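## Task

Lift the piece standing on D1 off the board and set it upright on the table, then carry the piece from C5 onto D1. Square names come from the labels along the board's edge. When finished, all other squares must contain exactly what they held initially, every piece must be standing upright, and each relocated piece must lie wholly within its new square.

## Robot and tools

Robot: two xArm7 arms, left_arm and right_arm, each with a parallel two-finger gripper and a wrist camera. Calibrated bases in the scene frame: left_arm at (+0.057, +0.411, 0) m, right_arm at (+0.056, -0.313, 0) m, both essentially unrotated, up is +z.

Frames: the scene frame has its origin at table height between the two bases, +x out over the table, +z up, left_arm on the +y side (not tied to image left/right). Each arm's reported hand position, orientation and velocities are in that arm's own base frame. Fixed camera cam_low and the table use the scene frame. Hand readings may be off by a few cm, more at long reach. end_effector_position is the point between the closed finger pads, about 2 cm short of the fingertips; fingers point along the gripper +z and close along its y axis. Closing pushes the tips roughly 10 mm further along +z.

Row layout (used by execute_actions and move): 16 numbers, each in [-1, 1]. First 8 are left_arm, last 8 right_arm. Per arm: 7 joint values then the gripper opening. Joint order per arm: elbow, wrist pitch, shoulder, forearm roll, upper arm roll, waist, wrist roll. Joint values are offsets from the arm's current Joint targets (as reported when the action or move begins), not absolute angles and not relative to the previous row; scale is 1.0 = 2.262 rad. Upper arm roll and forearm roll have inverted sign relative to the URDF. Stated URDF ranges (rad): waist -6.283..6.283, shoulder -2.059..2.094, upper arm roll -6.283..6.283, elbow -0.192..3.927, forearm roll -6.283..6.283, wrist pitch -1.693..3.142, wrist roll -6.283..6.283 (flip sign for the two reversed rolls). An action asking for more than 0.010 rad beyond a range is refused for both arms. The opening is absolute: +1 fully open (pads 0.084 m apart), -1 closed. To leave a gripper alone, resend its current command; 0 means half open, not 'no change'.

Tools:
- execute_actions(actions, cameras): actions is a list of up to 15 tables; each table has up to 15 rows, one per 1/30 s step, and the last row is held to fill 15 steps. Empty list just reports state and images.
- move(target, speed, blend, opening_speed, blocking, cameras): target is one 16-number row or a list of up to 15 rows; all offsets count from the same starting Joint targets. Joints interpolate together, so the hand follows a curve, with no obstacle avoidance. speed is rad/s for the joint travelling farthest (0.01 to 3.14, default 0.5), one value or one per target. blend (rad) rounds corners between listed targets. opening_speed (0.2 or more per second on the -1..+1 scale) ramps the gripper. blocking=false returns early while the move runs. The result adds a move: line, e.g. done, off_target, moving, held, fault, plus limits=held if steps were withheld.
- wait(seconds 0 to 10): holds last commands; a running move continues.
- stop(): brakes a running move.
- zoom_image(camera, region [x0,y0,x1,y1] px, at most 504x504): closer view of cam_low, cam_left_wrist or cam_right_wrist from the latest image.
- clear_fault(arm): clears a reported torque fault on left_arm or right_arm.
- read_manual(section): licence texts only.
- finished_scene(scene): ends the current scene (1 or 2); irreversible, and the goal must hold without the robot.

Results: Joint positions and Joint velocities give per-arm blocks in the joint order above (rad, rad/s) plus the finger-pad gap (m). Joint targets are what your next offsets count from. grip_measured is the measured opening on the command scale; to keep holding something, command an opening well below it (lower squeezes harder, about 24 N per pad max). 'joint sent to its limit' means a joint was clipped at its end. 'joint command not followed' means the inter-arm clearance check altered targets. Joint torques include the arm's own weight and have offsets and noise. Velocities read 'within noise' when still. Images come from cam_low (504x504), cam_left_wrist and cam_right_wrist (896x504); calibration K and poses are given, fixed cameras may be shifted by a couple of degrees and millimetres.

Motion limits: joint targets move at most 3.14 rad/s and stay within 0.692 rad of measured angles; targets that would move a gripper more than 70 mm away are scaled back, so big motions may need several actions or a move.

Avoid: dropping pieces, releasing anything while it moves, fast impacts, hard presses, knocking pieces over or off the table, and arm-to-arm contact (a gripper closing on the other arm's fingers counts). Contact torque at a joint's load limit (waist 41.3, shoulder 41.5, upper arm roll, elbow and forearm roll 26.4, wrist pitch 14.2, wrist roll 14.8 N m) causes a torque fault that stops the arm until clear_fault; a motor pinned at its torque limit for 1 s does the same. If an arm is pressing on something, command its targets back past its measured positions. Long holds, stretched poses or pushing against unreachable goals heat motors; MOTOR HOT warns at 65 °C and 80 °C brakes the arm for 30 to 60 s.

Each tool is called after "Emit:" as name(argument=value, ...) on one line, values as JSON.

## Session

Emit:
execute_actions(actions=[])

Scene clock: 0.00 s.
left_arm: end_effector_position=(+0.5765, +0.0132, +0.3884) grip_measured=+1.00 end_effector_quat_wxyz=(-0.294, +0.727, -0.186, +0.592) | right_arm: end_effector_position=(+0.0892, -0.2551, +0.2844) grip_measured=+1.00 end_effector_quat_wxyz=(-0.158, +0.934, +0.306, +0.093)
Joint names: [elbow, wrist pitch, shoulder, forearm roll, upper arm roll, waist, wrist roll]
Joint positions: left_arm=[0.703 -0.78 -0.946 -0.529 1.252 1.688 -0.58 0.084] | right_arm=[0.891 1.638 -0.473 -0.008 0.431 -0.841 -1.834 0.084]
Joint velocities: within noise
Joint torques (N m): no reading
Joint targets: left_arm=[0.703 -0.780 -0.946 -0.529 1.252 1.688 -0.580] | right_arm=[0.891 1.638 -0.473 -0.008 0.431 -0.841 -1.834]
Tool commands: left_gripper/opening=+1.0 right_gripper/opening=+1.0

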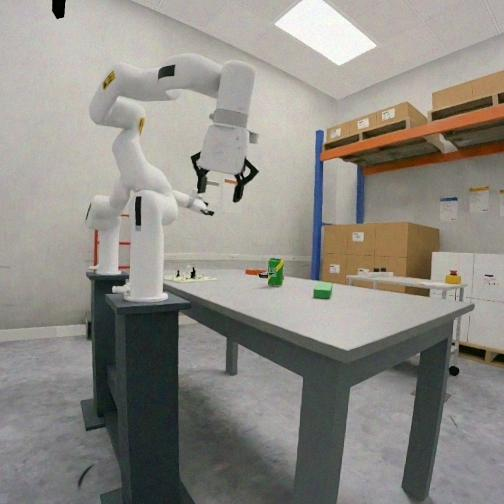

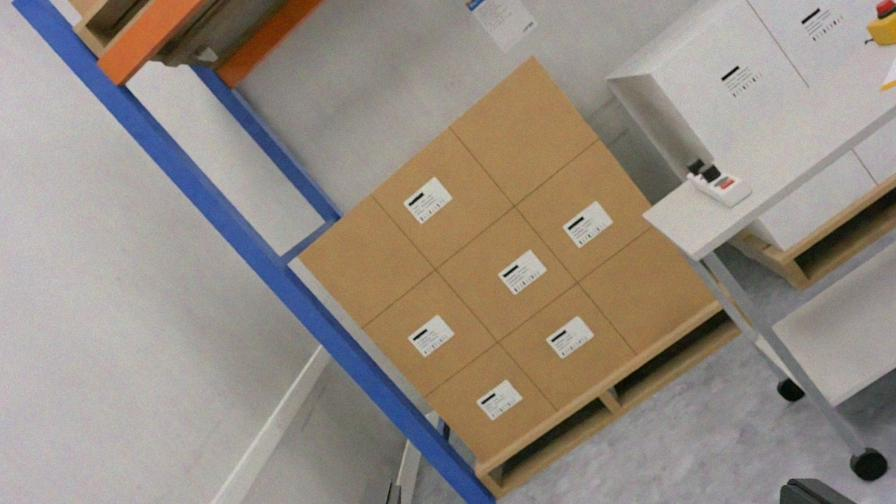

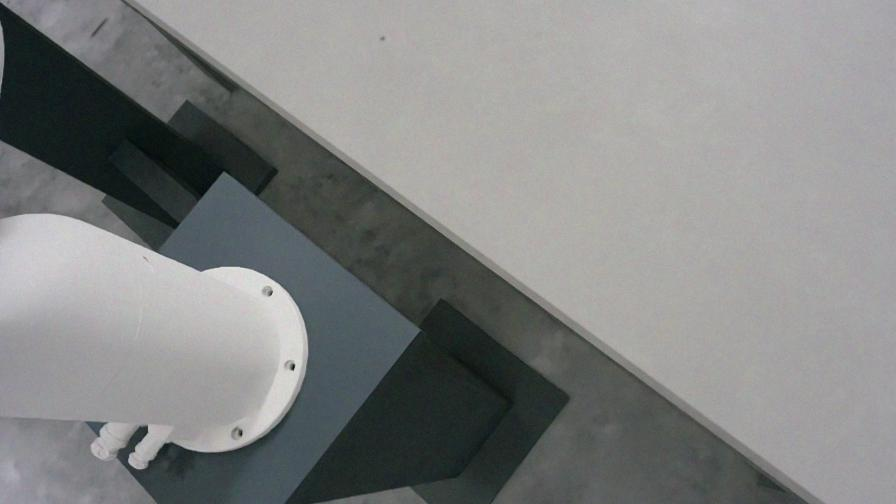

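Emit:
zoom_image(camera="cam_low", region=[140, 230, 360, 320])

Emit:
zoom_image(camera="cam_low", region=[150, 255, 230, 290])

Scaled by 2.291 (camera's finer frame: 720x720).

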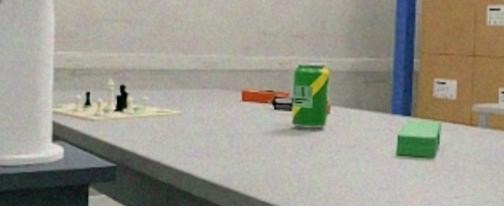

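Scaled by 6.300 (camera's finer frame: 720x720).

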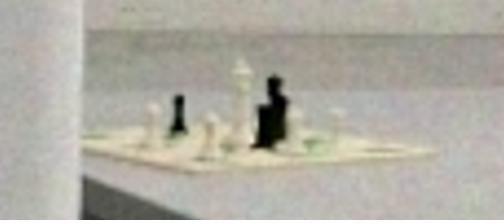

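Emit:
move(target=[0.116,0.53,0.122,0.117,-0.277,-0.613,-0.112,1,0,0,0,0,0,0,0,1], speed=1.0, cameras=["cam_low"])

Emit:
move(target=[0.1154,0.5303,0.123,0.117,-0.2765,-0.614,-0.1126,1,0,0,0,0,0,0,0,1], speed=1.0)

Scene clock: 8.60 s.
left_arm: end_effector_position=(+0.4577, -0.2028, +0.5493) grip_measured=+1.00 end_effector_quat_wxyz=(+0.024, +0.819, +0.084, +0.567) | right_arm: end_effector_position=(+0.0892, -0.2551, +0.2844) grip_measured=+1.00 end_effector_quat_wxyz=(-0.158, +0.934, +0.306, +0.093)
Joint positions: left_arm=[0.965 0.419 -0.67 -0.264 0.626 0.301 -0.833 0.084] | right_arm=[0.891 1.638 -0.473 -0.008 0.431 -0.841 -1.834 0.084]
Joint torques (N m): left_arm=[20.53 -1.28 -0.92 0.85 -8.77 -1.47 -0.11] | right_arm=[12.19 -1.09 -5.19 -0.83 -2.56 0.63 0.25]
Joint targets: left_arm=[0.965 0.419 -0.670 -0.264 0.626 0.301 -0.833] | right_arm=[0.891 1.638 -0.473 -0.008 0.431 -0.841 -1.834]
move: done

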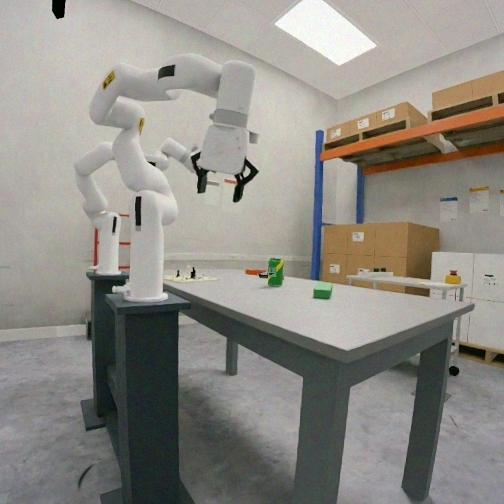

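Scene clock: 10.57 s.
left_arm: end_effector_position=(+0.1630, -0.3110, +0.3999) grip_measured=+1.00 end_effector_quat_wxyz=(+0.000, +1.000, +0.000, +0.000) | right_arm: end_effector_position=(+0.0892, -0.2551, +0.2844) grip_measured=+1.00 end_effector_quat_wxyz=(-0.158, +0.934, +0.306, +0.093)
Joint positions: left_arm=[1.226 1.618 -0.392 0.001 0 -1.087 -1.088 0.084] | right_arm=[0.891 1.638 -0.473 -0.008 0.431 -0.841 -1.834 0.084]
Joint torques (N m): left_arm=[20.27 -1.04 -11.82 0.59 -0.87 -1.91 0.06] | right_arm=[12.28 -1.17 -5.19 -0.83 -2.56 0.68 0.23]
Joint targets: left_arm=[1.226 1.618 -0.392 0.001 0.000 -1.087 -1.088] | right_arm=[0.891 1.638 -0.473 -0.008 0.431 -0.841 -1.834]
move: done
cam_left_wrist: T_world_to_cam=[[0.00460153, -0.999986, 0.00246447, -0.281699], [-0.99997, -0.00458621, 0.00618561, 0.227168], [-0.00617422, -0.00249286, -0.999978, 0.530105], [0, 0, 0, 1]] pos_world=[0.23173, -0.279332, 0.529383]

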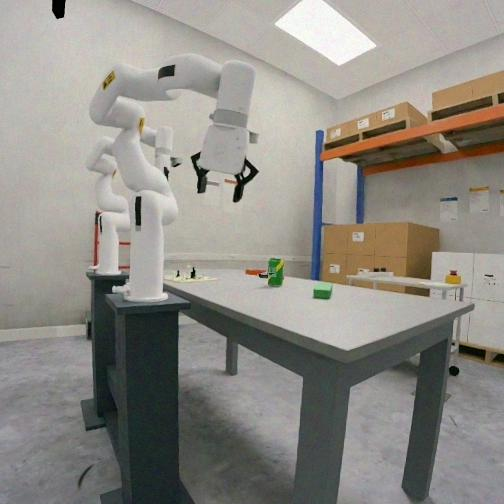

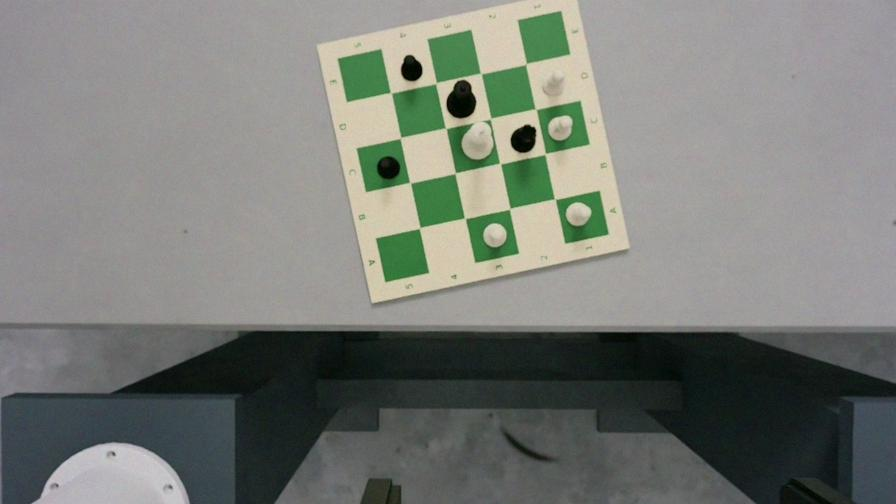

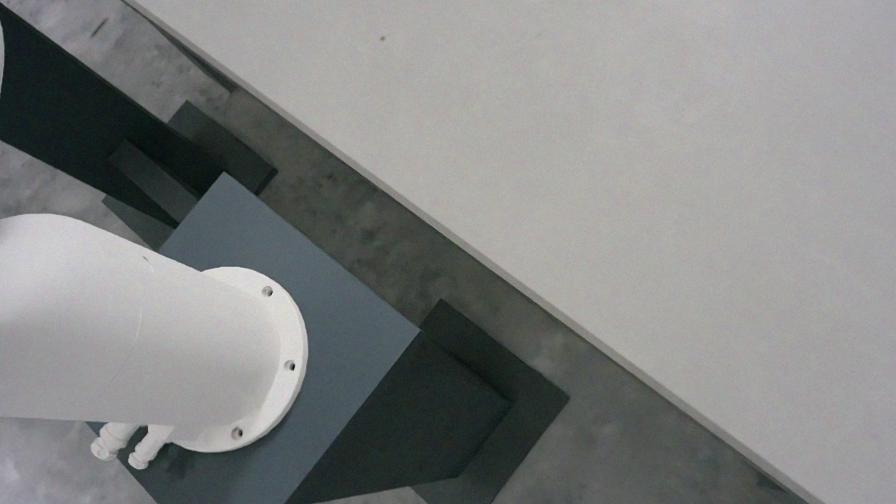

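Emit:
zoom_image(camera="cam_left_wrist", region=[310, 0, 640, 310])

Scaled by 1.527 (camera's finer frame: 1280x720).

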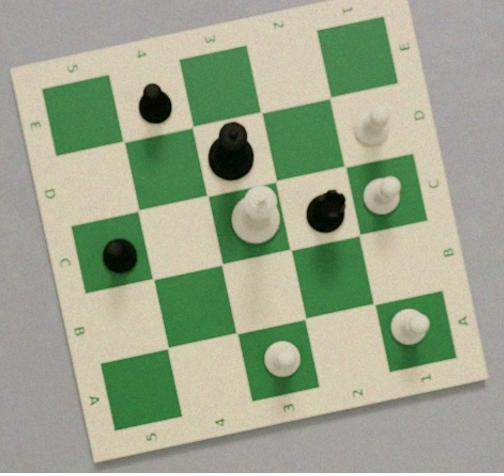

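Emit:
move(target=[-0.0234,-0.1356,0.1123,-0.0004,0,0.1476,0.0561,-0.05,0,0,0,0,0,0,0,1], cameras=["cam_left_wrist"])

Emit:
zoom_image(camera="cam_left_wrist", region=[200, 0, 704, 504])

Emit:
move(target=[0,0,0,0,0,0,0.7,-0.05,0,0,0,0,0,0,0,1], speed=1.5, cameras=[])

Emit:
move(target=[0,0,0,0,0,0,0.68886,-0.05,0,0,0,0,0,0,0,1], speed=1.5, cameras=["cam_left_wrist"])

Emit:
zoom_image(camera="cam_left_wrist", region=[200, 0, 704, 504])

Scene clock: 20.20 s.
left_arm: end_effector_position=(+0.3198, -0.3002, +0.2999) grip_measured=-0.06 end_effector_quat_wxyz=(+0.000, +0.995, +0.103, +0.000) | right_arm: end_effector_position=(+0.0892, -0.2551, +0.2844) grip_measured=+1.00 end_effector_quat_wxyz=(-0.158, +0.934, +0.306, +0.093)
Joint positions: left_arm=[1.173 1.311 -0.138 0 0 -0.754 -0.961 0.041] | right_arm=[0.891 1.638 -0.473 -0.008 0.431 -0.841 -1.834 0.084]
Joint torques (N m): left_arm=[20.1 -1.39 -19.51 -0.55 -0.12 1.67 0.24] | right_arm=[12.21 -1.16 -5.22 -0.87 -2.51 0.62 0.26]
Joint targets: left_arm=[1.173 1.311 -0.138 0.000 0.000 -0.754 -0.961] | right_arm=[0.891 1.638 -0.473 -0.008 0.431 -0.841 -1.834]
move: done
cam_left_wrist: T_world_to_cam=[[0.209727, -0.977758, 0.00193144, -0.330167], [-0.977747, -0.209713, 0.00552333, 0.316172], [-0.00499544, -0.00304685, -0.999983, 0.4305], [0, 0, 0, 1]] pos_world=[0.380532, -0.255207, 0.429384]

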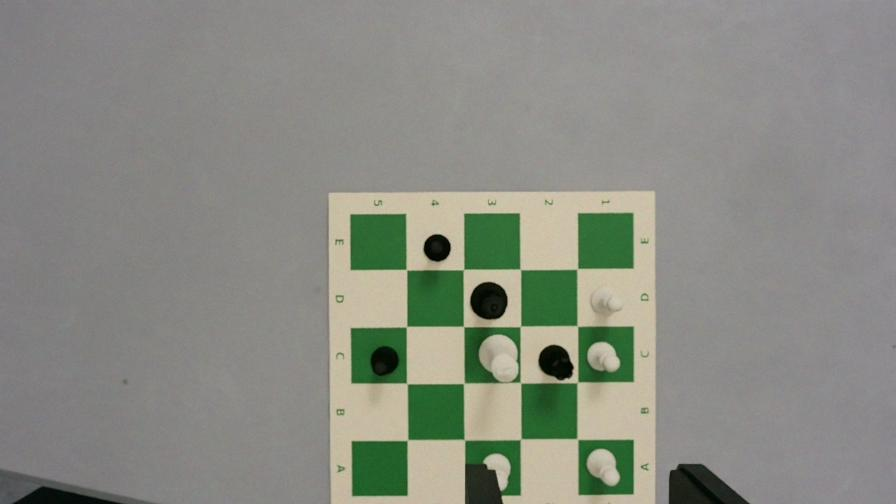

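Scaled by 1.000.

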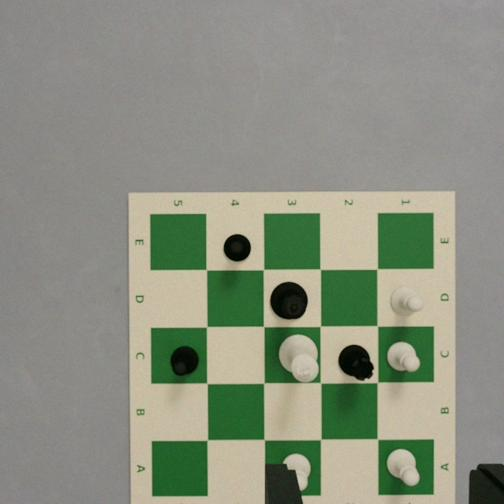

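Scene clock: 21.93 s.
left_arm: end_effector_position=(+0.3199, -0.3001, +0.2998) grip_measured=-0.06 end_effector_quat_wxyz=(+0.000, +0.773, -0.635, +0.000) | right_arm: end_effector_position=(+0.0892, -0.2551, +0.2844) grip_measured=+1.00 end_effector_quat_wxyz=(-0.158, +0.934, +0.306, +0.093)
Joint positions: left_arm=[1.173 1.311 -0.138 0 0 -0.754 0.622 0.041] | right_arm=[0.891 1.638 -0.473 -0.008 0.431 -0.841 -1.834 0.084]
Joint torques (N m): left_arm=[20.79 -1.35 -19.67 -0.61 -0.36 1.6 0.27] | right_arm=[12.18 -1.09 -5.22 -0.9 -2.39 0.6 0.29]
Joint targets: left_arm=[1.173 1.311 -0.138 0.000 0.000 -0.754 0.622] | right_arm=[0.891 1.638 -0.473 -0.008 0.431 -0.841 -1.834]
move: done

Scene clock: 23.67 s.
left_arm: end_effector_position=(+0.3199, -0.3001, +0.2998) grip_measured=-0.06 end_effector_quat_wxyz=(+0.000, -0.104, +0.995, +0.000) | right_arm: end_effector_position=(+0.0892, -0.2551, +0.2844) grip_measured=+1.00 end_effector_quat_wxyz=(-0.158, +0.934, +0.306, +0.093)
Joint positions: left_arm=[1.173 1.311 -0.138 0 0 -0.754 2.18 0.041] | right_arm=[0.891 1.638 -0.473 -0.008 0.431 -0.841 -1.834 0.084]
Joint torques (N m): left_arm=[21.16 -1.34 -19.85 -0.34 -0.28 1.82 0.28] | right_arm=[12.23 -1.09 -5.13 -0.77 -2.36 0.59 0.31]
Joint targets: left_arm=[1.173 1.311 -0.138 0.000 0.000 -0.754 2.180] | right_arm=[0.891 1.638 -0.473 -0.008 0.431 -0.841 -1.834]
move: done
cam_left_wrist: T_world_to_cam=[[-0.210041, 0.977688, 0.00288565, 0.390689], [0.977679, 0.210022, 0.00583275, -0.183389], [0.00509656, 0.00404635, -0.999979, 0.429351], [0, 0, 0, 1]] pos_world=[0.259168, -0.345194, 0.429284]

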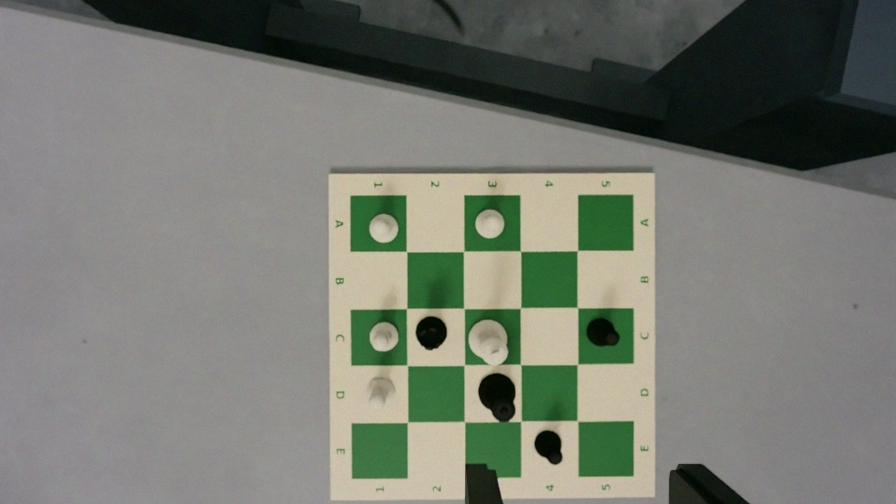

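Scaled by 1.000.

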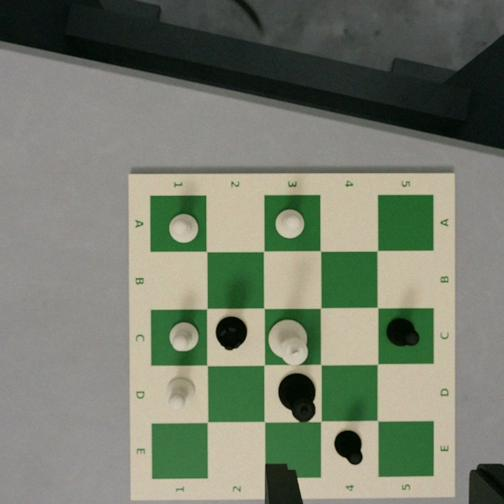

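Emit:
move(target=[-0.0158,-0.1976,0.1818,0,0,-0.0148,-0.0149,-0.1,0,0,0,0,0,0,0,1], cameras=["cam_left_wrist"])

Emit:
zoom_image(camera="cam_left_wrist", region=[392, 200, 696, 504])

Scene clock: 30.83 s.
left_arm: end_effector_position=(+0.3645, -0.3658, +0.1200) grip_measured=-0.11 end_effector_quat_wxyz=(+0.000, -0.104, +0.995, +0.000) | right_arm: end_effector_position=(+0.0892, -0.2551, +0.2844) grip_measured=+1.00 end_effector_quat_wxyz=(-0.158, +0.934, +0.306, +0.093)
Joint positions: left_arm=[1.138 0.864 0.273 0 0 -0.787 2.146 0.039] | right_arm=[0.891 1.638 -0.473 -0.008 0.431 -0.841 -1.834 0.084]
Joint torques (N m): left_arm=[18.69 -1.52 -28.74 0.07 -0.1 -1.61 -0.16] | right_arm=[12.31 -1.11 -5.15 -0.88 -2.38 0.69 0.27]
Joint targets: left_arm=[1.138 0.864 0.274 0.000 0.000 -0.787 2.146] | right_arm=[0.891 1.638 -0.473 -0.008 0.431 -0.841 -1.834]
move: done
cam_left_wrist: T_world_to_cam=[[-0.210134, 0.977669, 0.00259161, 0.464925], [0.977659, 0.210117, 0.00577032, -0.212183], [0.00509692, 0.00374625, -0.99998, 0.249469], [0, 0, 0, 1]] pos_world=[0.303868, -0.410894, 0.249484]

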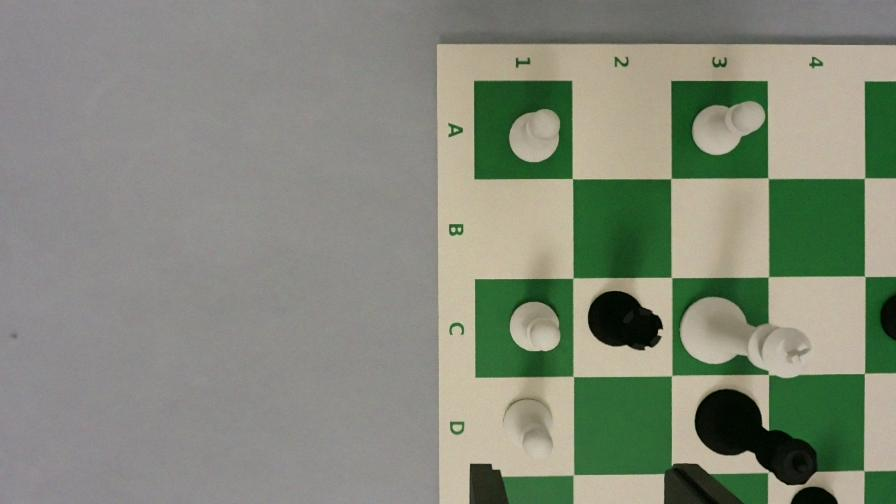

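Scaled by 1.658 (camera's finer frame: 1280x720).

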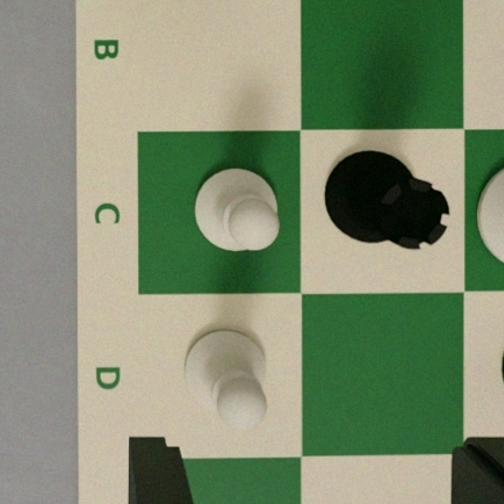

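Emit:
move(target=[-0.0217,-0.0913,0.0696,0,0,0.0013,0.0016,-0.1,0,0,0,0,0,0,0,1], speed=0.2, cameras=["cam_left_wrist","cam_low"])

Scene clock: 35.83 s.
left_arm: end_effector_position=(+0.3658, -0.3649, +0.0361) grip_measured=-0.11 end_effector_quat_wxyz=(+0.000, -0.103, +0.995, +0.000) | right_arm: end_effector_position=(+0.0892, -0.2551, +0.2844) grip_measured=+1.00 end_effector_quat_wxyz=(-0.158, +0.934, +0.306, +0.093)
Joint positions: left_arm=[1.088 0.658 0.431 0 0 -0.784 2.15 0.039] | right_arm=[0.891 1.638 -0.473 -0.008 0.431 -0.841 -1.834 0.084]
Joint torques (N m): left_arm=[16.78 -1.64 -30.86 -0.19 0.13 1.7 0.26] | right_arm=[12.22 -1.14 -5.12 -0.88 -2.29 0.78 0.26]
Joint targets: left_arm=[1.088 0.658 0.431 0.000 0.000 -0.784 2.150] | right_arm=[0.891 1.638 -0.473 -0.008 0.431 -0.841 -1.834]
move: done
cam_left_wrist: T_world_to_cam=[[-0.209424, 0.977821, 0.00261823, 0.464354], [0.977812, 0.209407, 0.00566826, -0.213383], [0.00499427, 0.0037472, -0.999981, 0.165594], [0, 0, 0, 1]] pos_world=[0.305069, -0.409992, 0.165584]
Images, in order (width x height): cam_low 504x504, cam_left_wrist 896x504.

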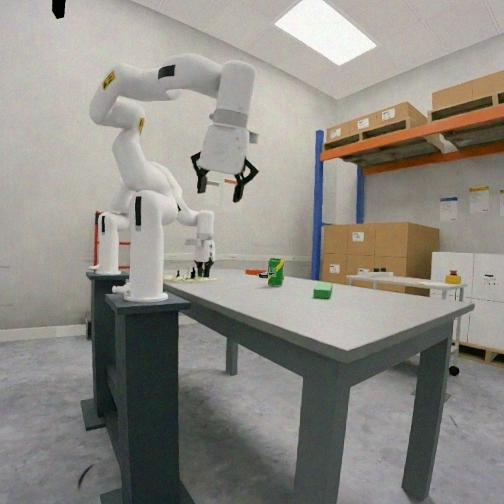

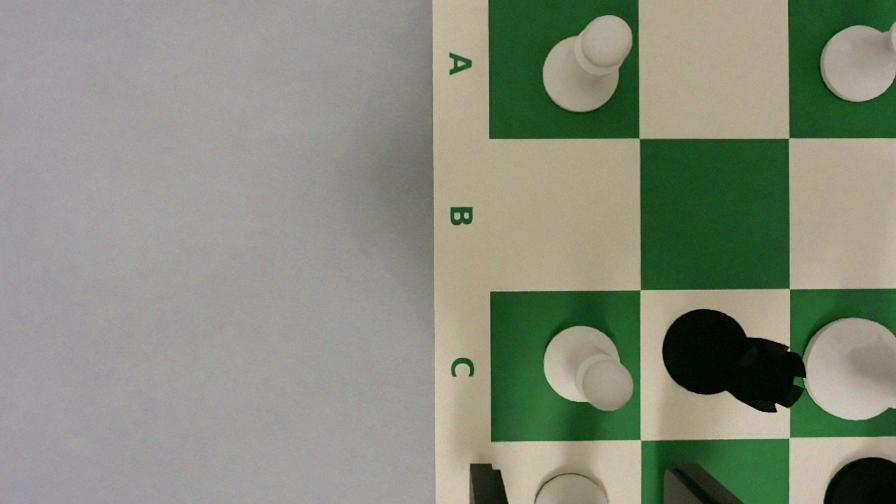

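Emit:
move(target=[0,0,0,0,0,0,0,-0.95,0,0,0,0,0,0,0,1], opening_speed=0.5, cameras=["cam_left_wrist"])

Scene clock: 38.77 s.
left_arm: end_effector_position=(+0.3658, -0.3649, +0.0360) grip_measured=-0.78 end_effector_quat_wxyz=(+0.000, -0.103, +0.995, +0.000) | right_arm: end_effector_position=(+0.0892, -0.2551, +0.2844) grip_measured=+1.00 end_effector_quat_wxyz=(-0.158, +0.934, +0.306, +0.093)
Joint positions: left_arm=[1.088 0.658 0.431 0 0 -0.784 2.15 0.01] | right_arm=[0.891 1.638 -0.473 -0.008 0.431 -0.841 -1.834 0.084]
Joint torques (N m): left_arm=[17.55 -1.13 -31.29 -0.25 -0.05 1.57 0.23] | right_arm=[12.2 -1.09 -5.19 -0.98 -2.43 0.55 0.25]
Joint targets: left_arm=[1.088 0.658 0.431 0.000 0.000 -0.784 2.150] | right_arm=[0.891 1.638 -0.473 -0.008 0.431 -0.841 -1.834]
move: done
cam_left_wrist: T_world_to_cam=[[-0.209425, 0.977821, 0.00273694, 0.464335], [0.977812, 0.209408, 0.00559143, -0.21337], [0.00489428, 0.0038472, -0.999981, 0.165666], [0, 0, 0, 1]] pos_world=[0.305069, -0.409992, 0.165585]

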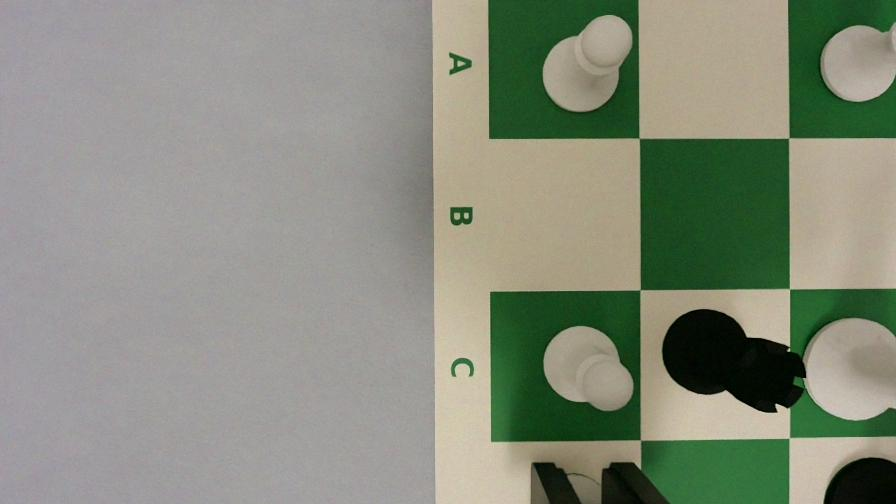

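Emit:
move(target=[[0.0221,0.0911,-0.0699,0,0,-0.0015,-0.0015,-0.95,0,0,0,0,0,0,0,1],[0.1303,0.1083,0.0215,0,0,-0.0485,-0.0487,-0.95,0,0,0,0,0,0,0,1],[0.1156,0.0442,0.0710,0,0,-0.0485,-0.0487,-0.95,0,0,0,0,0,0,0,1]], speed=[0.3,0.4,0.12], blend=[0.03,0.02,0])

Emit:
zoom_image(camera="cam_left_wrist", region=[450, 300, 750, 504])

Emit:
zoom_image(camera="cam_low", region=[150, 220, 250, 300])

Scene clock: 45.20 s.
left_arm: end_effector_position=(+0.3601, -0.4482, +0.0342) grip_measured=-0.78 end_effector_quat_wxyz=(+0.000, -0.104, +0.995, +0.000) | right_arm: end_effector_position=(+0.0892, -0.2551, +0.2844) grip_measured=+1.00 end_effector_quat_wxyz=(-0.158, +0.934, +0.306, +0.093)
Joint positions: left_arm=[1.35 0.758 0.591 0 0 -0.894 2.04 0.01] | right_arm=[0.891 1.638 -0.473 -0.008 0.431 -0.841 -1.834 0.084]
Joint torques (N m): left_arm=[17.66 -1.6 -35.14 0 0.54 -1.38 0.17] | right_arm=[12.26 -1.1 -5.19 -1 -2.38 0.57 0.23]
Joint targets: left_arm=[1.350 0.758 0.592 0.000 0.000 -0.894 2.040] | right_arm=[0.891 1.638 -0.473 -0.008 0.431 -0.841 -1.834]
move: done
cam_left_wrist: T_world_to_cam=[[-0.209918, 0.977717, 0.00182499, 0.544748], [0.977704, 0.209904, 0.00601318, -0.190155], [0.00549612, 0.00304657, -0.99998, 0.163536], [0, 0, 0, 1]] pos_world=[0.299368, -0.493194, 0.163682]

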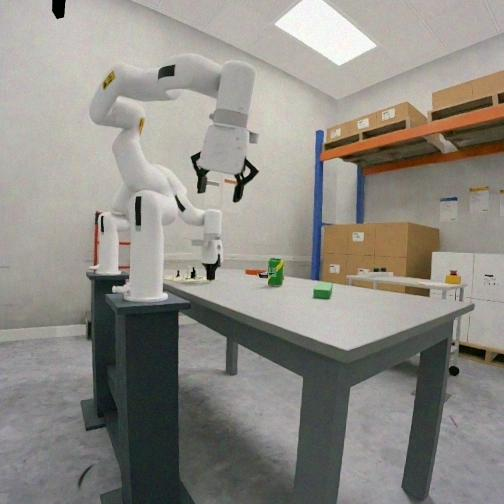

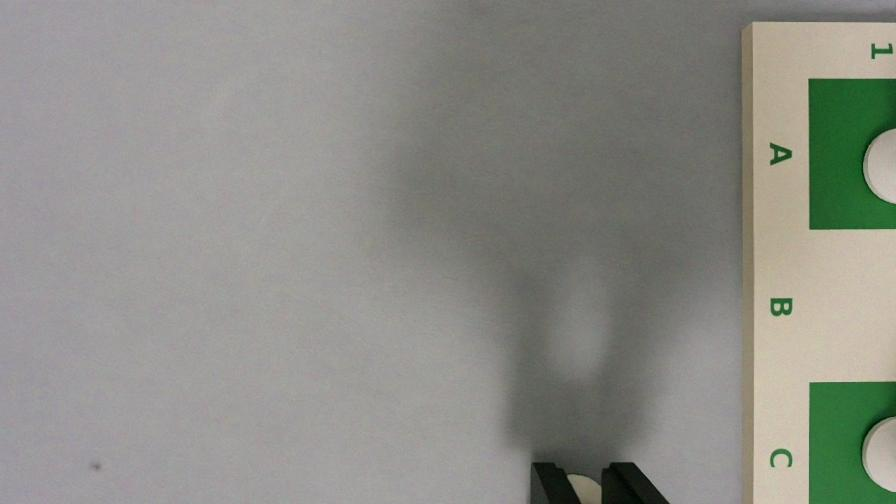

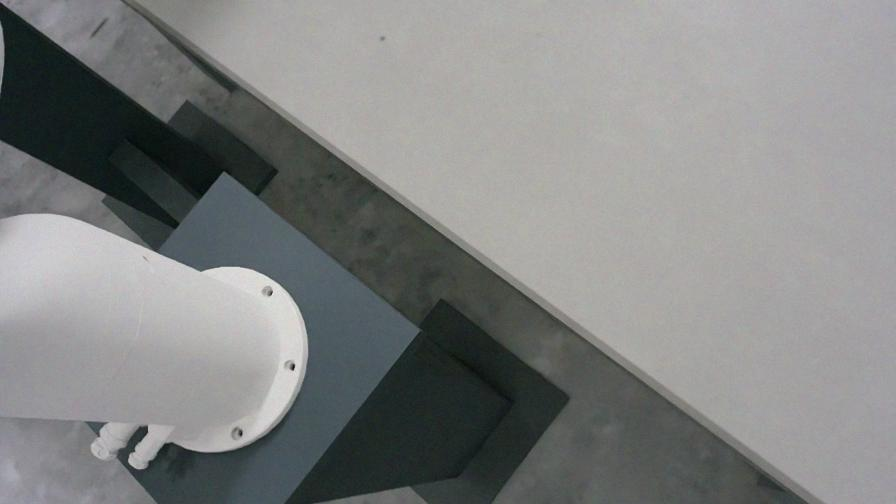

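Scaled by 1.680 (camera's finer frame: 1280x720).

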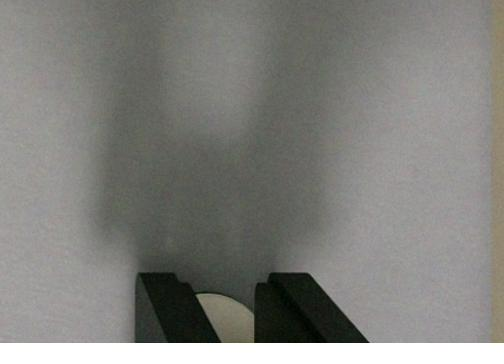

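Scaled by 5.040 (camera's finer frame: 720x720).

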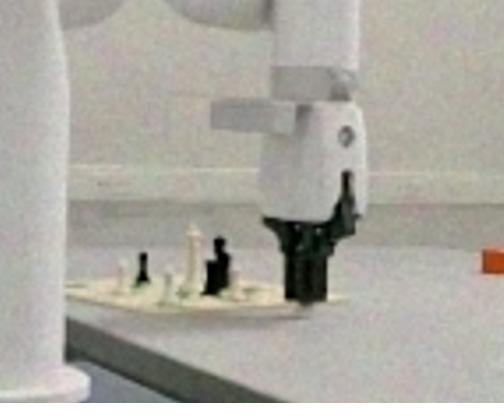

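Emit:
move(target=[-0.0003,-0.0039,0.0035,0,0,0,0,-0.95,0,0,0,0,0,0,0,1], speed=0.03, cameras=["cam_low","cam_left_wrist"])

Emit:
zoom_image(camera="cam_left_wrist", region=[450, 300, 750, 504])

Emit:
zoom_image(camera="cam_low", region=[190, 260, 240, 290])

Scene clock: 47.90 s.
left_arm: end_effector_position=(+0.3602, -0.4483, +0.0301) grip_measured=-0.78 end_effector_quat_wxyz=(+0.000, -0.104, +0.995, +0.000) | right_arm: end_effector_position=(+0.0892, -0.2551, +0.2844) grip_measured=+1.00 end_effector_quat_wxyz=(-0.158, +0.934, +0.306, +0.093)
Joint positions: left_arm=[1.349 0.749 0.599 0 0 -0.894 2.04 0.01] | right_arm=[0.891 1.638 -0.473 -0.008 0.431 -0.841 -1.834 0.084]
Joint torques (N m): left_arm=[16.79 -1.47 -31.85 0.04 0.34 -1.24 0.23] | right_arm=[12.26 -1.15 -5.24 -0.97 -2.27 0.73 0.25]
Joint targets: left_arm=[1.349 0.749 0.599 0.000 0.000 -0.894 2.040] | right_arm=[0.891 1.638 -0.473 -0.008 0.431 -0.841 -1.834]
move: done
cam_left_wrist: T_world_to_cam=[[-0.209916, 0.977718, 0.00158748, 0.544794], [0.977703, 0.209903, 0.00616673, -0.190155], [0.0056961, 0.00284658, -0.99998, 0.159277], [0, 0, 0, 1]] pos_world=[0.299369, -0.493194, 0.159582]

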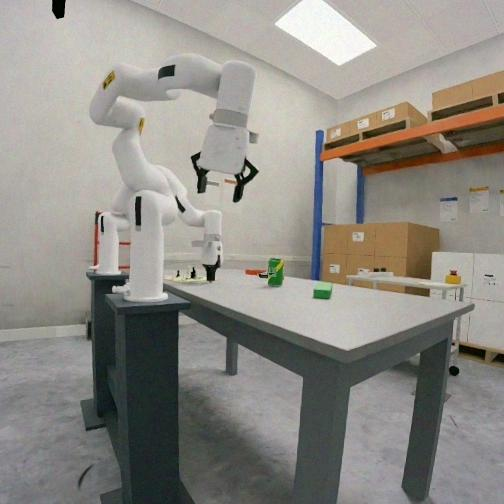

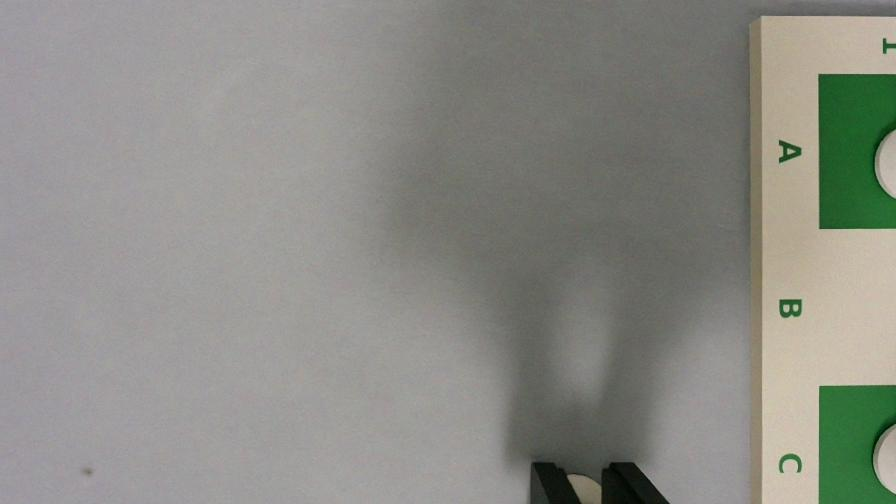

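Scaled by 1.680 (camera's finer frame: 1280x720).

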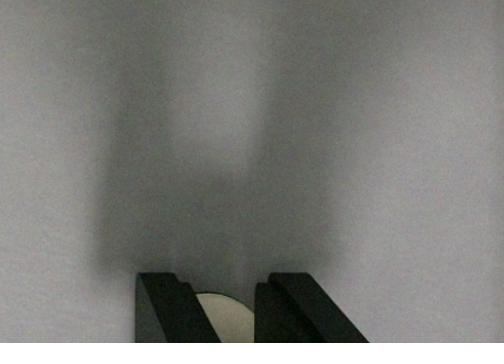

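Scaled by 10.080 (camera's finer frame: 720x720).

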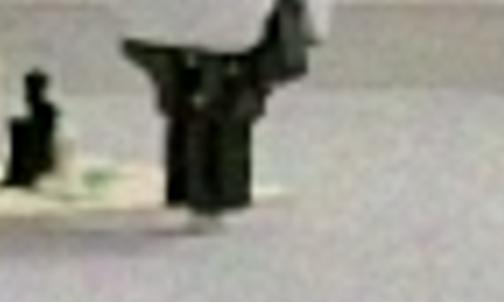

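Emit:
move(target=[0,0,0,0,0,0,0,-0.2,0,0,0,0,0,0,0,1], opening_speed=0.4, cameras=["cam_left_wrist"])

Scene clock: 50.63 s.
left_arm: end_effector_position=(+0.3601, -0.4482, +0.0300) grip_measured=-0.22 end_effector_quat_wxyz=(+0.000, -0.104, +0.995, +0.000) | right_arm: end_effector_position=(+0.0892, -0.2551, +0.2844) grip_measured=+1.00 end_effector_quat_wxyz=(-0.158, +0.934, +0.306, +0.093)
Joint positions: left_arm=[1.349 0.749 0.599 0 0 -0.894 2.04 0.035] | right_arm=[0.891 1.638 -0.473 -0.008 0.431 -0.841 -1.834 0.084]
Joint torques (N m): left_arm=[18.26 -1.14 -37.31 0.26 0.47 -1.15 0.19] | right_arm=[12.25 -1.05 -5.23 -1.09 -2.34 0.58 0.29]
Joint targets: left_arm=[1.349 0.749 0.599 0.000 0.000 -0.894 2.040] | right_arm=[0.891 1.638 -0.473 -0.008 0.431 -0.841 -1.834]
move: done
cam_left_wrist: T_world_to_cam=[[-0.209917, 0.977718, 0.00168524, 0.544778], [0.977703, 0.209903, 0.00618772, -0.190158], [0.0056961, 0.00294657, -0.999979, 0.159327], [0, 0, 0, 1]] pos_world=[0.299369, -0.493194, 0.159582]

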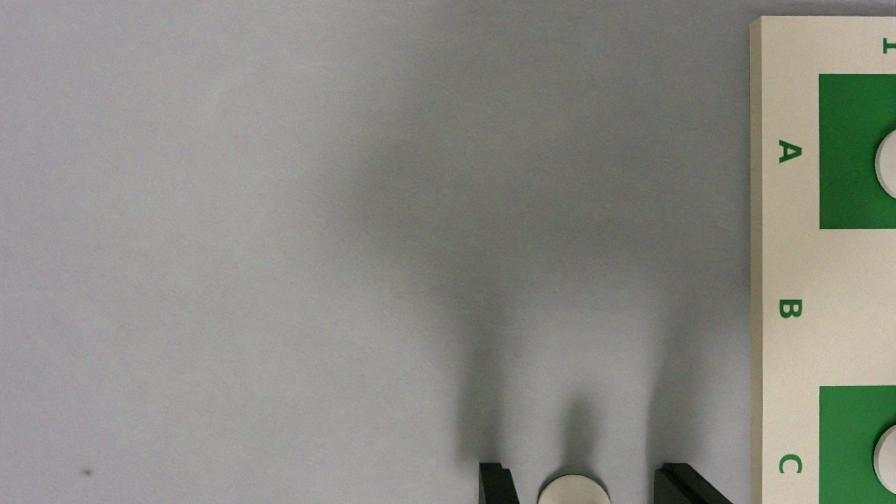

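Emit:
move(target=[[0.0149,0.0681,-0.0527,0,0,0,0,-0.2,0,0,0,0,0,0,0,1],[-0.3253,0.0076,-0.3324,0,0,0.1026,0.1024,-0.1,0,0,0,0,0,0,0,1]], speed=[0.25,0.5], blend=[0.02,0], cameras=["cam_left_wrist"])

Emit:
zoom_image(camera="cam_left_wrist", region=[392, 200, 696, 504])

Scene clock: 55.27 s.
left_arm: end_effector_position=(+0.2971, -0.2314, +0.1199) grip_measured=-0.11 end_effector_quat_wxyz=(+0.000, -0.104, +0.995, +0.000) | right_arm: end_effector_position=(+0.0892, -0.2551, +0.2844) grip_measured=+1.00 end_effector_quat_wxyz=(-0.158, +0.934, +0.306, +0.093)
Joint positions: left_arm=[0.613 0.766 -0.152 0 0 -0.662 2.272 0.039] | right_arm=[0.891 1.638 -0.473 -0.008 0.431 -0.841 -1.834 0.084]
Joint torques (N m): left_arm=[17.94 -1.18 -18.78 0.15 0.04 2.06 0.01] | right_arm=[12.26 -1.09 -5.19 -1.05 -2.32 0.83 0.18]
Joint targets: left_arm=[0.613 0.766 -0.152 0.000 0.000 -0.662 2.272] | right_arm=[0.891 1.638 -0.473 -0.008 0.431 -0.841 -1.834]
move: done
cam_left_wrist: T_world_to_cam=[[-0.210327, 0.977627, 0.00280662, 0.319344], [0.977618, 0.210309, 0.00571578, -0.174451], [0.00499764, 0.00394599, -0.99998, 0.249289], [0, 0, 0, 1]] pos_world=[0.236468, -0.276495, 0.249384]

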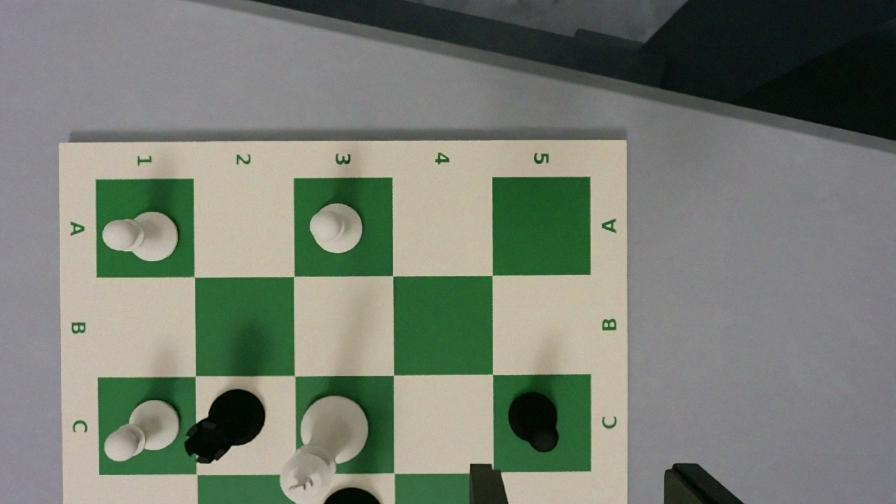

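Scaled by 1.658 (camera's finer frame: 1280x720).

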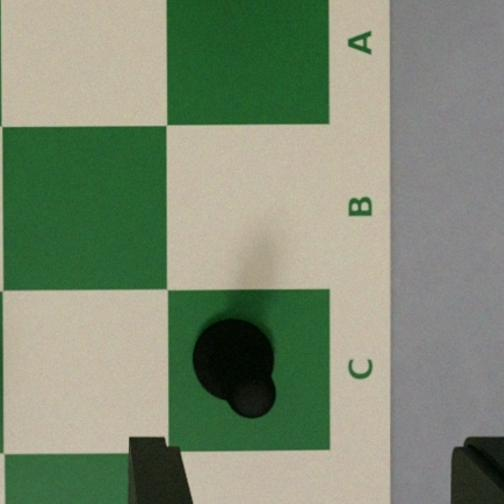

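Emit:
move(target=[-0.0308,-0.1273,0.0961,0,0,0,0,-0.1,0,0,0,0,0,0,0,1], speed=0.25, cameras=["cam_left_wrist"])

Emit:
move(target=[0,0,0,0,0,0,0,-0.95,0,0,0,0,0,0,0,1], opening_speed=0.5, cameras=["cam_left_wrist"])

Scene clock: 58.80 s.
left_arm: end_effector_position=(+0.2952, -0.2300, +0.0363) grip_measured=-0.11 end_effector_quat_wxyz=(+0.000, -0.104, +0.995, +0.000) | right_arm: end_effector_position=(+0.0892, -0.2551, +0.2844) grip_measured=+1.00 end_effector_quat_wxyz=(-0.158, +0.934, +0.306, +0.093)
Joint positions: left_arm=[0.544 0.478 0.065 0 0 -0.662 2.272 0.039] | right_arm=[0.891 1.638 -0.473 -0.008 0.431 -0.841 -1.834 0.084]
Joint torques (N m): left_arm=[14.2 -1.57 -19.35 0.13 -0.12 1.38 0.06] | right_arm=[12.26 -1.13 -5.23 -1.13 -2.43 0.54 0.25]
Joint targets: left_arm=[0.544 0.478 0.065 0.000 0.000 -0.662 2.272] | right_arm=[0.891 1.638 -0.473 -0.008 0.431 -0.841 -1.834]
move: done
cam_left_wrist: T_world_to_cam=[[-0.210227, 0.977651, 0.00197592, 0.317792], [0.977636, 0.210211, 0.00625234, -0.172357], [0.00569725, 0.00324614, -0.999979, 0.165336], [0, 0, 0, 1]] pos_world=[0.234368, -0.274995, 0.165782]

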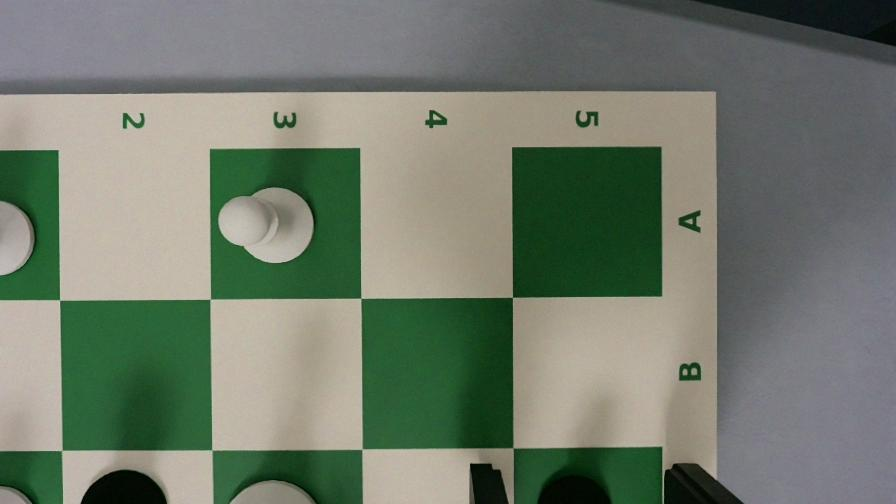

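Scene clock: 60.70 s.
left_arm: end_effector_position=(+0.2951, -0.2300, +0.0363) grip_measured=-0.78 end_effector_quat_wxyz=(+0.000, -0.104, +0.995, +0.000) | right_arm: end_effector_position=(+0.0892, -0.2551, +0.2844) grip_measured=+1.00 end_effector_quat_wxyz=(-0.158, +0.934, +0.306, +0.093)
Joint positions: left_arm=[0.544 0.478 0.065 0 0 -0.662 2.272 0.01] | right_arm=[0.891 1.638 -0.473 -0.008 0.431 -0.841 -1.834 0.084]
Joint torques (N m): left_arm=[14.93 -1.15 -19.59 0.25 0.08 0.88 -0.13] | right_arm=[12.32 -1.12 -5.19 -1.18 -2.42 0.65 0.25]
Joint targets: left_arm=[0.544 0.478 0.065 0.000 0.000 -0.662 2.272] | right_arm=[0.891 1.638 -0.473 -0.008 0.431 -0.841 -1.834]
move: done
cam_left_wrist: T_world_to_cam=[[-0.210227, 0.977651, 0.00199694, 0.317788], [0.977637, 0.210211, 0.00615458, -0.17234], [0.00559725, 0.00324614, -0.999979, 0.16536], [0, 0, 0, 1]] pos_world=[0.234368, -0.274995, 0.165782]

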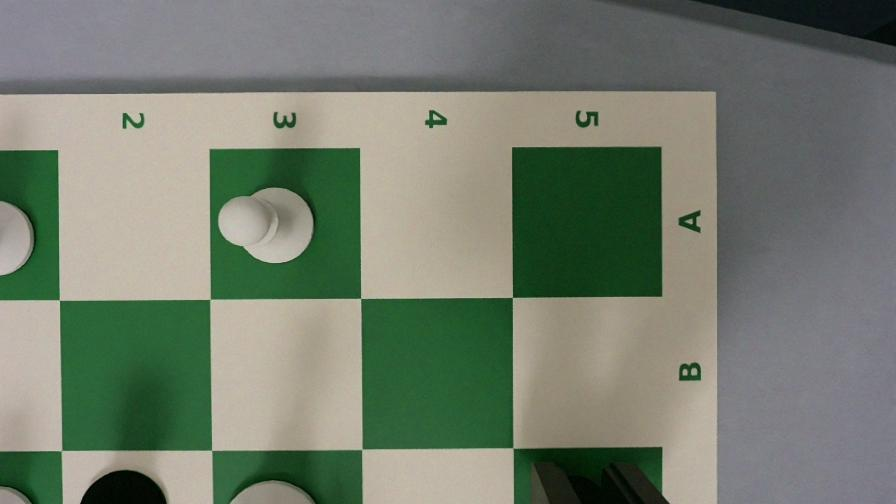

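Emit:
move(target=[[0.0305,0.1273,-0.0964,0,0,0,0,-0.95,0,0,0,0,0,0,0,1],[0.2658,0.1717,0.0946,0,0,-0.0549,-0.0551,-0.95,0,0,0,0,0,0,0,1]], speed=[0.3,0.5], blend=[0.02,0], cameras=["cam_left_wrist"])

Emit:
zoom_image(camera="cam_left_wrist", region=[392, 200, 696, 504])

Scene clock: 65.20 s.
left_arm: end_effector_position=(+0.3661, -0.3666, +0.1199) grip_measured=-0.78 end_effector_quat_wxyz=(+0.000, -0.104, +0.995, +0.000) | right_arm: end_effector_position=(+0.0892, -0.2551, +0.2844) grip_measured=+1.00 end_effector_quat_wxyz=(-0.158, +0.934, +0.306, +0.093)
Joint positions: left_arm=[1.145 0.867 0.279 0 0 -0.786 2.147 0.01] | right_arm=[0.891 1.638 -0.473 -0.008 0.431 -0.841 -1.834 0.084]
Joint torques (N m): left_arm=[19.67 -1.1 -29.09 0.21 -0.53 -1.24 -0.06] | right_arm=[12.27 -1.12 -5.26 -1.08 -2.35 0.53 0.23]
Joint targets: left_arm=[1.145 0.867 0.279 0.000 0.000 -0.786 2.147] | right_arm=[0.891 1.638 -0.473 -0.008 0.431 -0.841 -1.834]
move: done
cam_left_wrist: T_world_to_cam=[[-0.210826, 0.977519, 0.00294258, 0.466128], [0.977512, 0.210808, 0.00554447, -0.21329], [0.00479951, 0.00404532, -0.99998, 0.249579], [0, 0, 0, 1]] pos_world=[0.305567, -0.411696, 0.249385]

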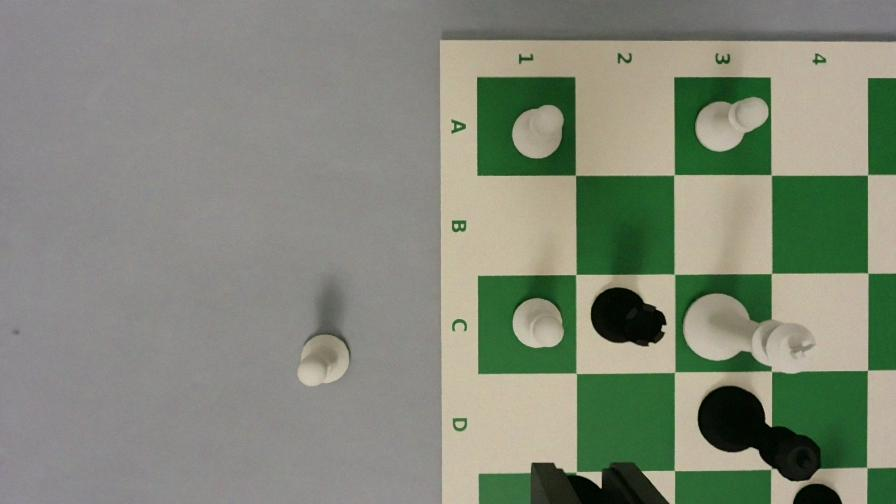

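Scaled by 1.658 (camera's finer frame: 1280x720).

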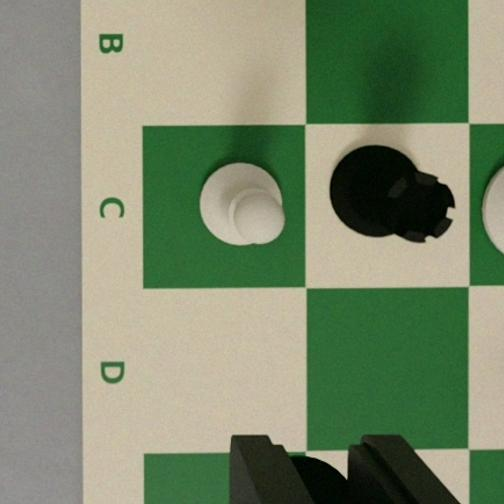

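Emit:
move(target=[-0.0221,-0.0914,0.0690,0,0,0,0,-0.95,0,0,0,0,0,0,0,1], speed=0.12, cameras=["cam_left_wrist"])

Emit:
zoom_image(camera="cam_left_wrist", region=[450, 300, 750, 504])

Scene clock: 68.17 s.
left_arm: end_effector_position=(+0.3664, -0.3669, +0.0362) grip_measured=-0.78 end_effector_quat_wxyz=(+0.000, -0.104, +0.995, +0.000) | right_arm: end_effector_position=(+0.0892, -0.2551, +0.2844) grip_measured=+1.00 end_effector_quat_wxyz=(-0.158, +0.934, +0.306, +0.093)
Joint positions: left_arm=[1.095 0.66 0.435 0 0 -0.786 2.147 0.01] | right_arm=[0.891 1.638 -0.473 -0.008 0.431 -0.841 -1.834 0.084]
Joint torques (N m): left_arm=[11.75 -1.33 -21.26 0.26 -0.05 -1.37 0.17] | right_arm=[12.32 -1.2 -5.19 -1.11 -2.4 0.63 0.19]
Joint targets: left_arm=[1.095 0.660 0.435 0.000 0.000 -0.786 2.147] | right_arm=[0.891 1.638 -0.473 -0.008 0.431 -0.841 -1.834]
move: done
cam_left_wrist: T_world_to_cam=[[-0.210725, 0.977543, 0.00201384, 0.466724], [0.97753, 0.21071, 0.00605954, -0.213014], [0.00549912, 0.00324548, -0.99998, 0.165435], [0, 0, 0, 1]] pos_world=[0.305668, -0.411896, 0.165783]

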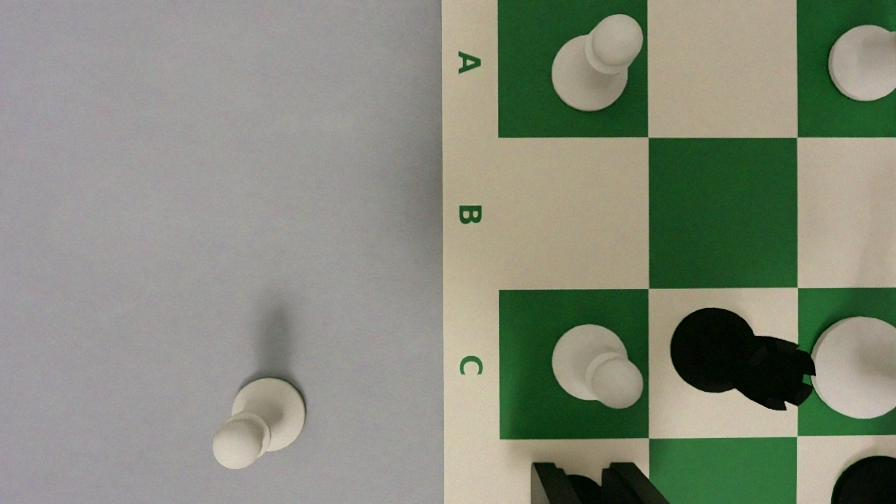

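Scaled by 1.680 (camera's finer frame: 1280x720).

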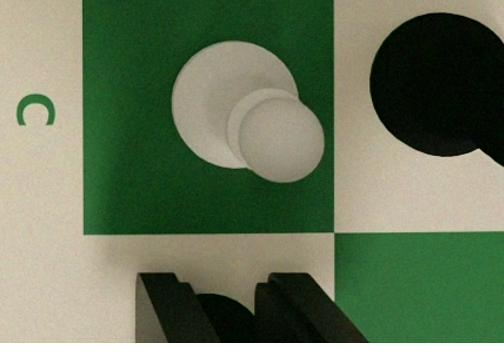

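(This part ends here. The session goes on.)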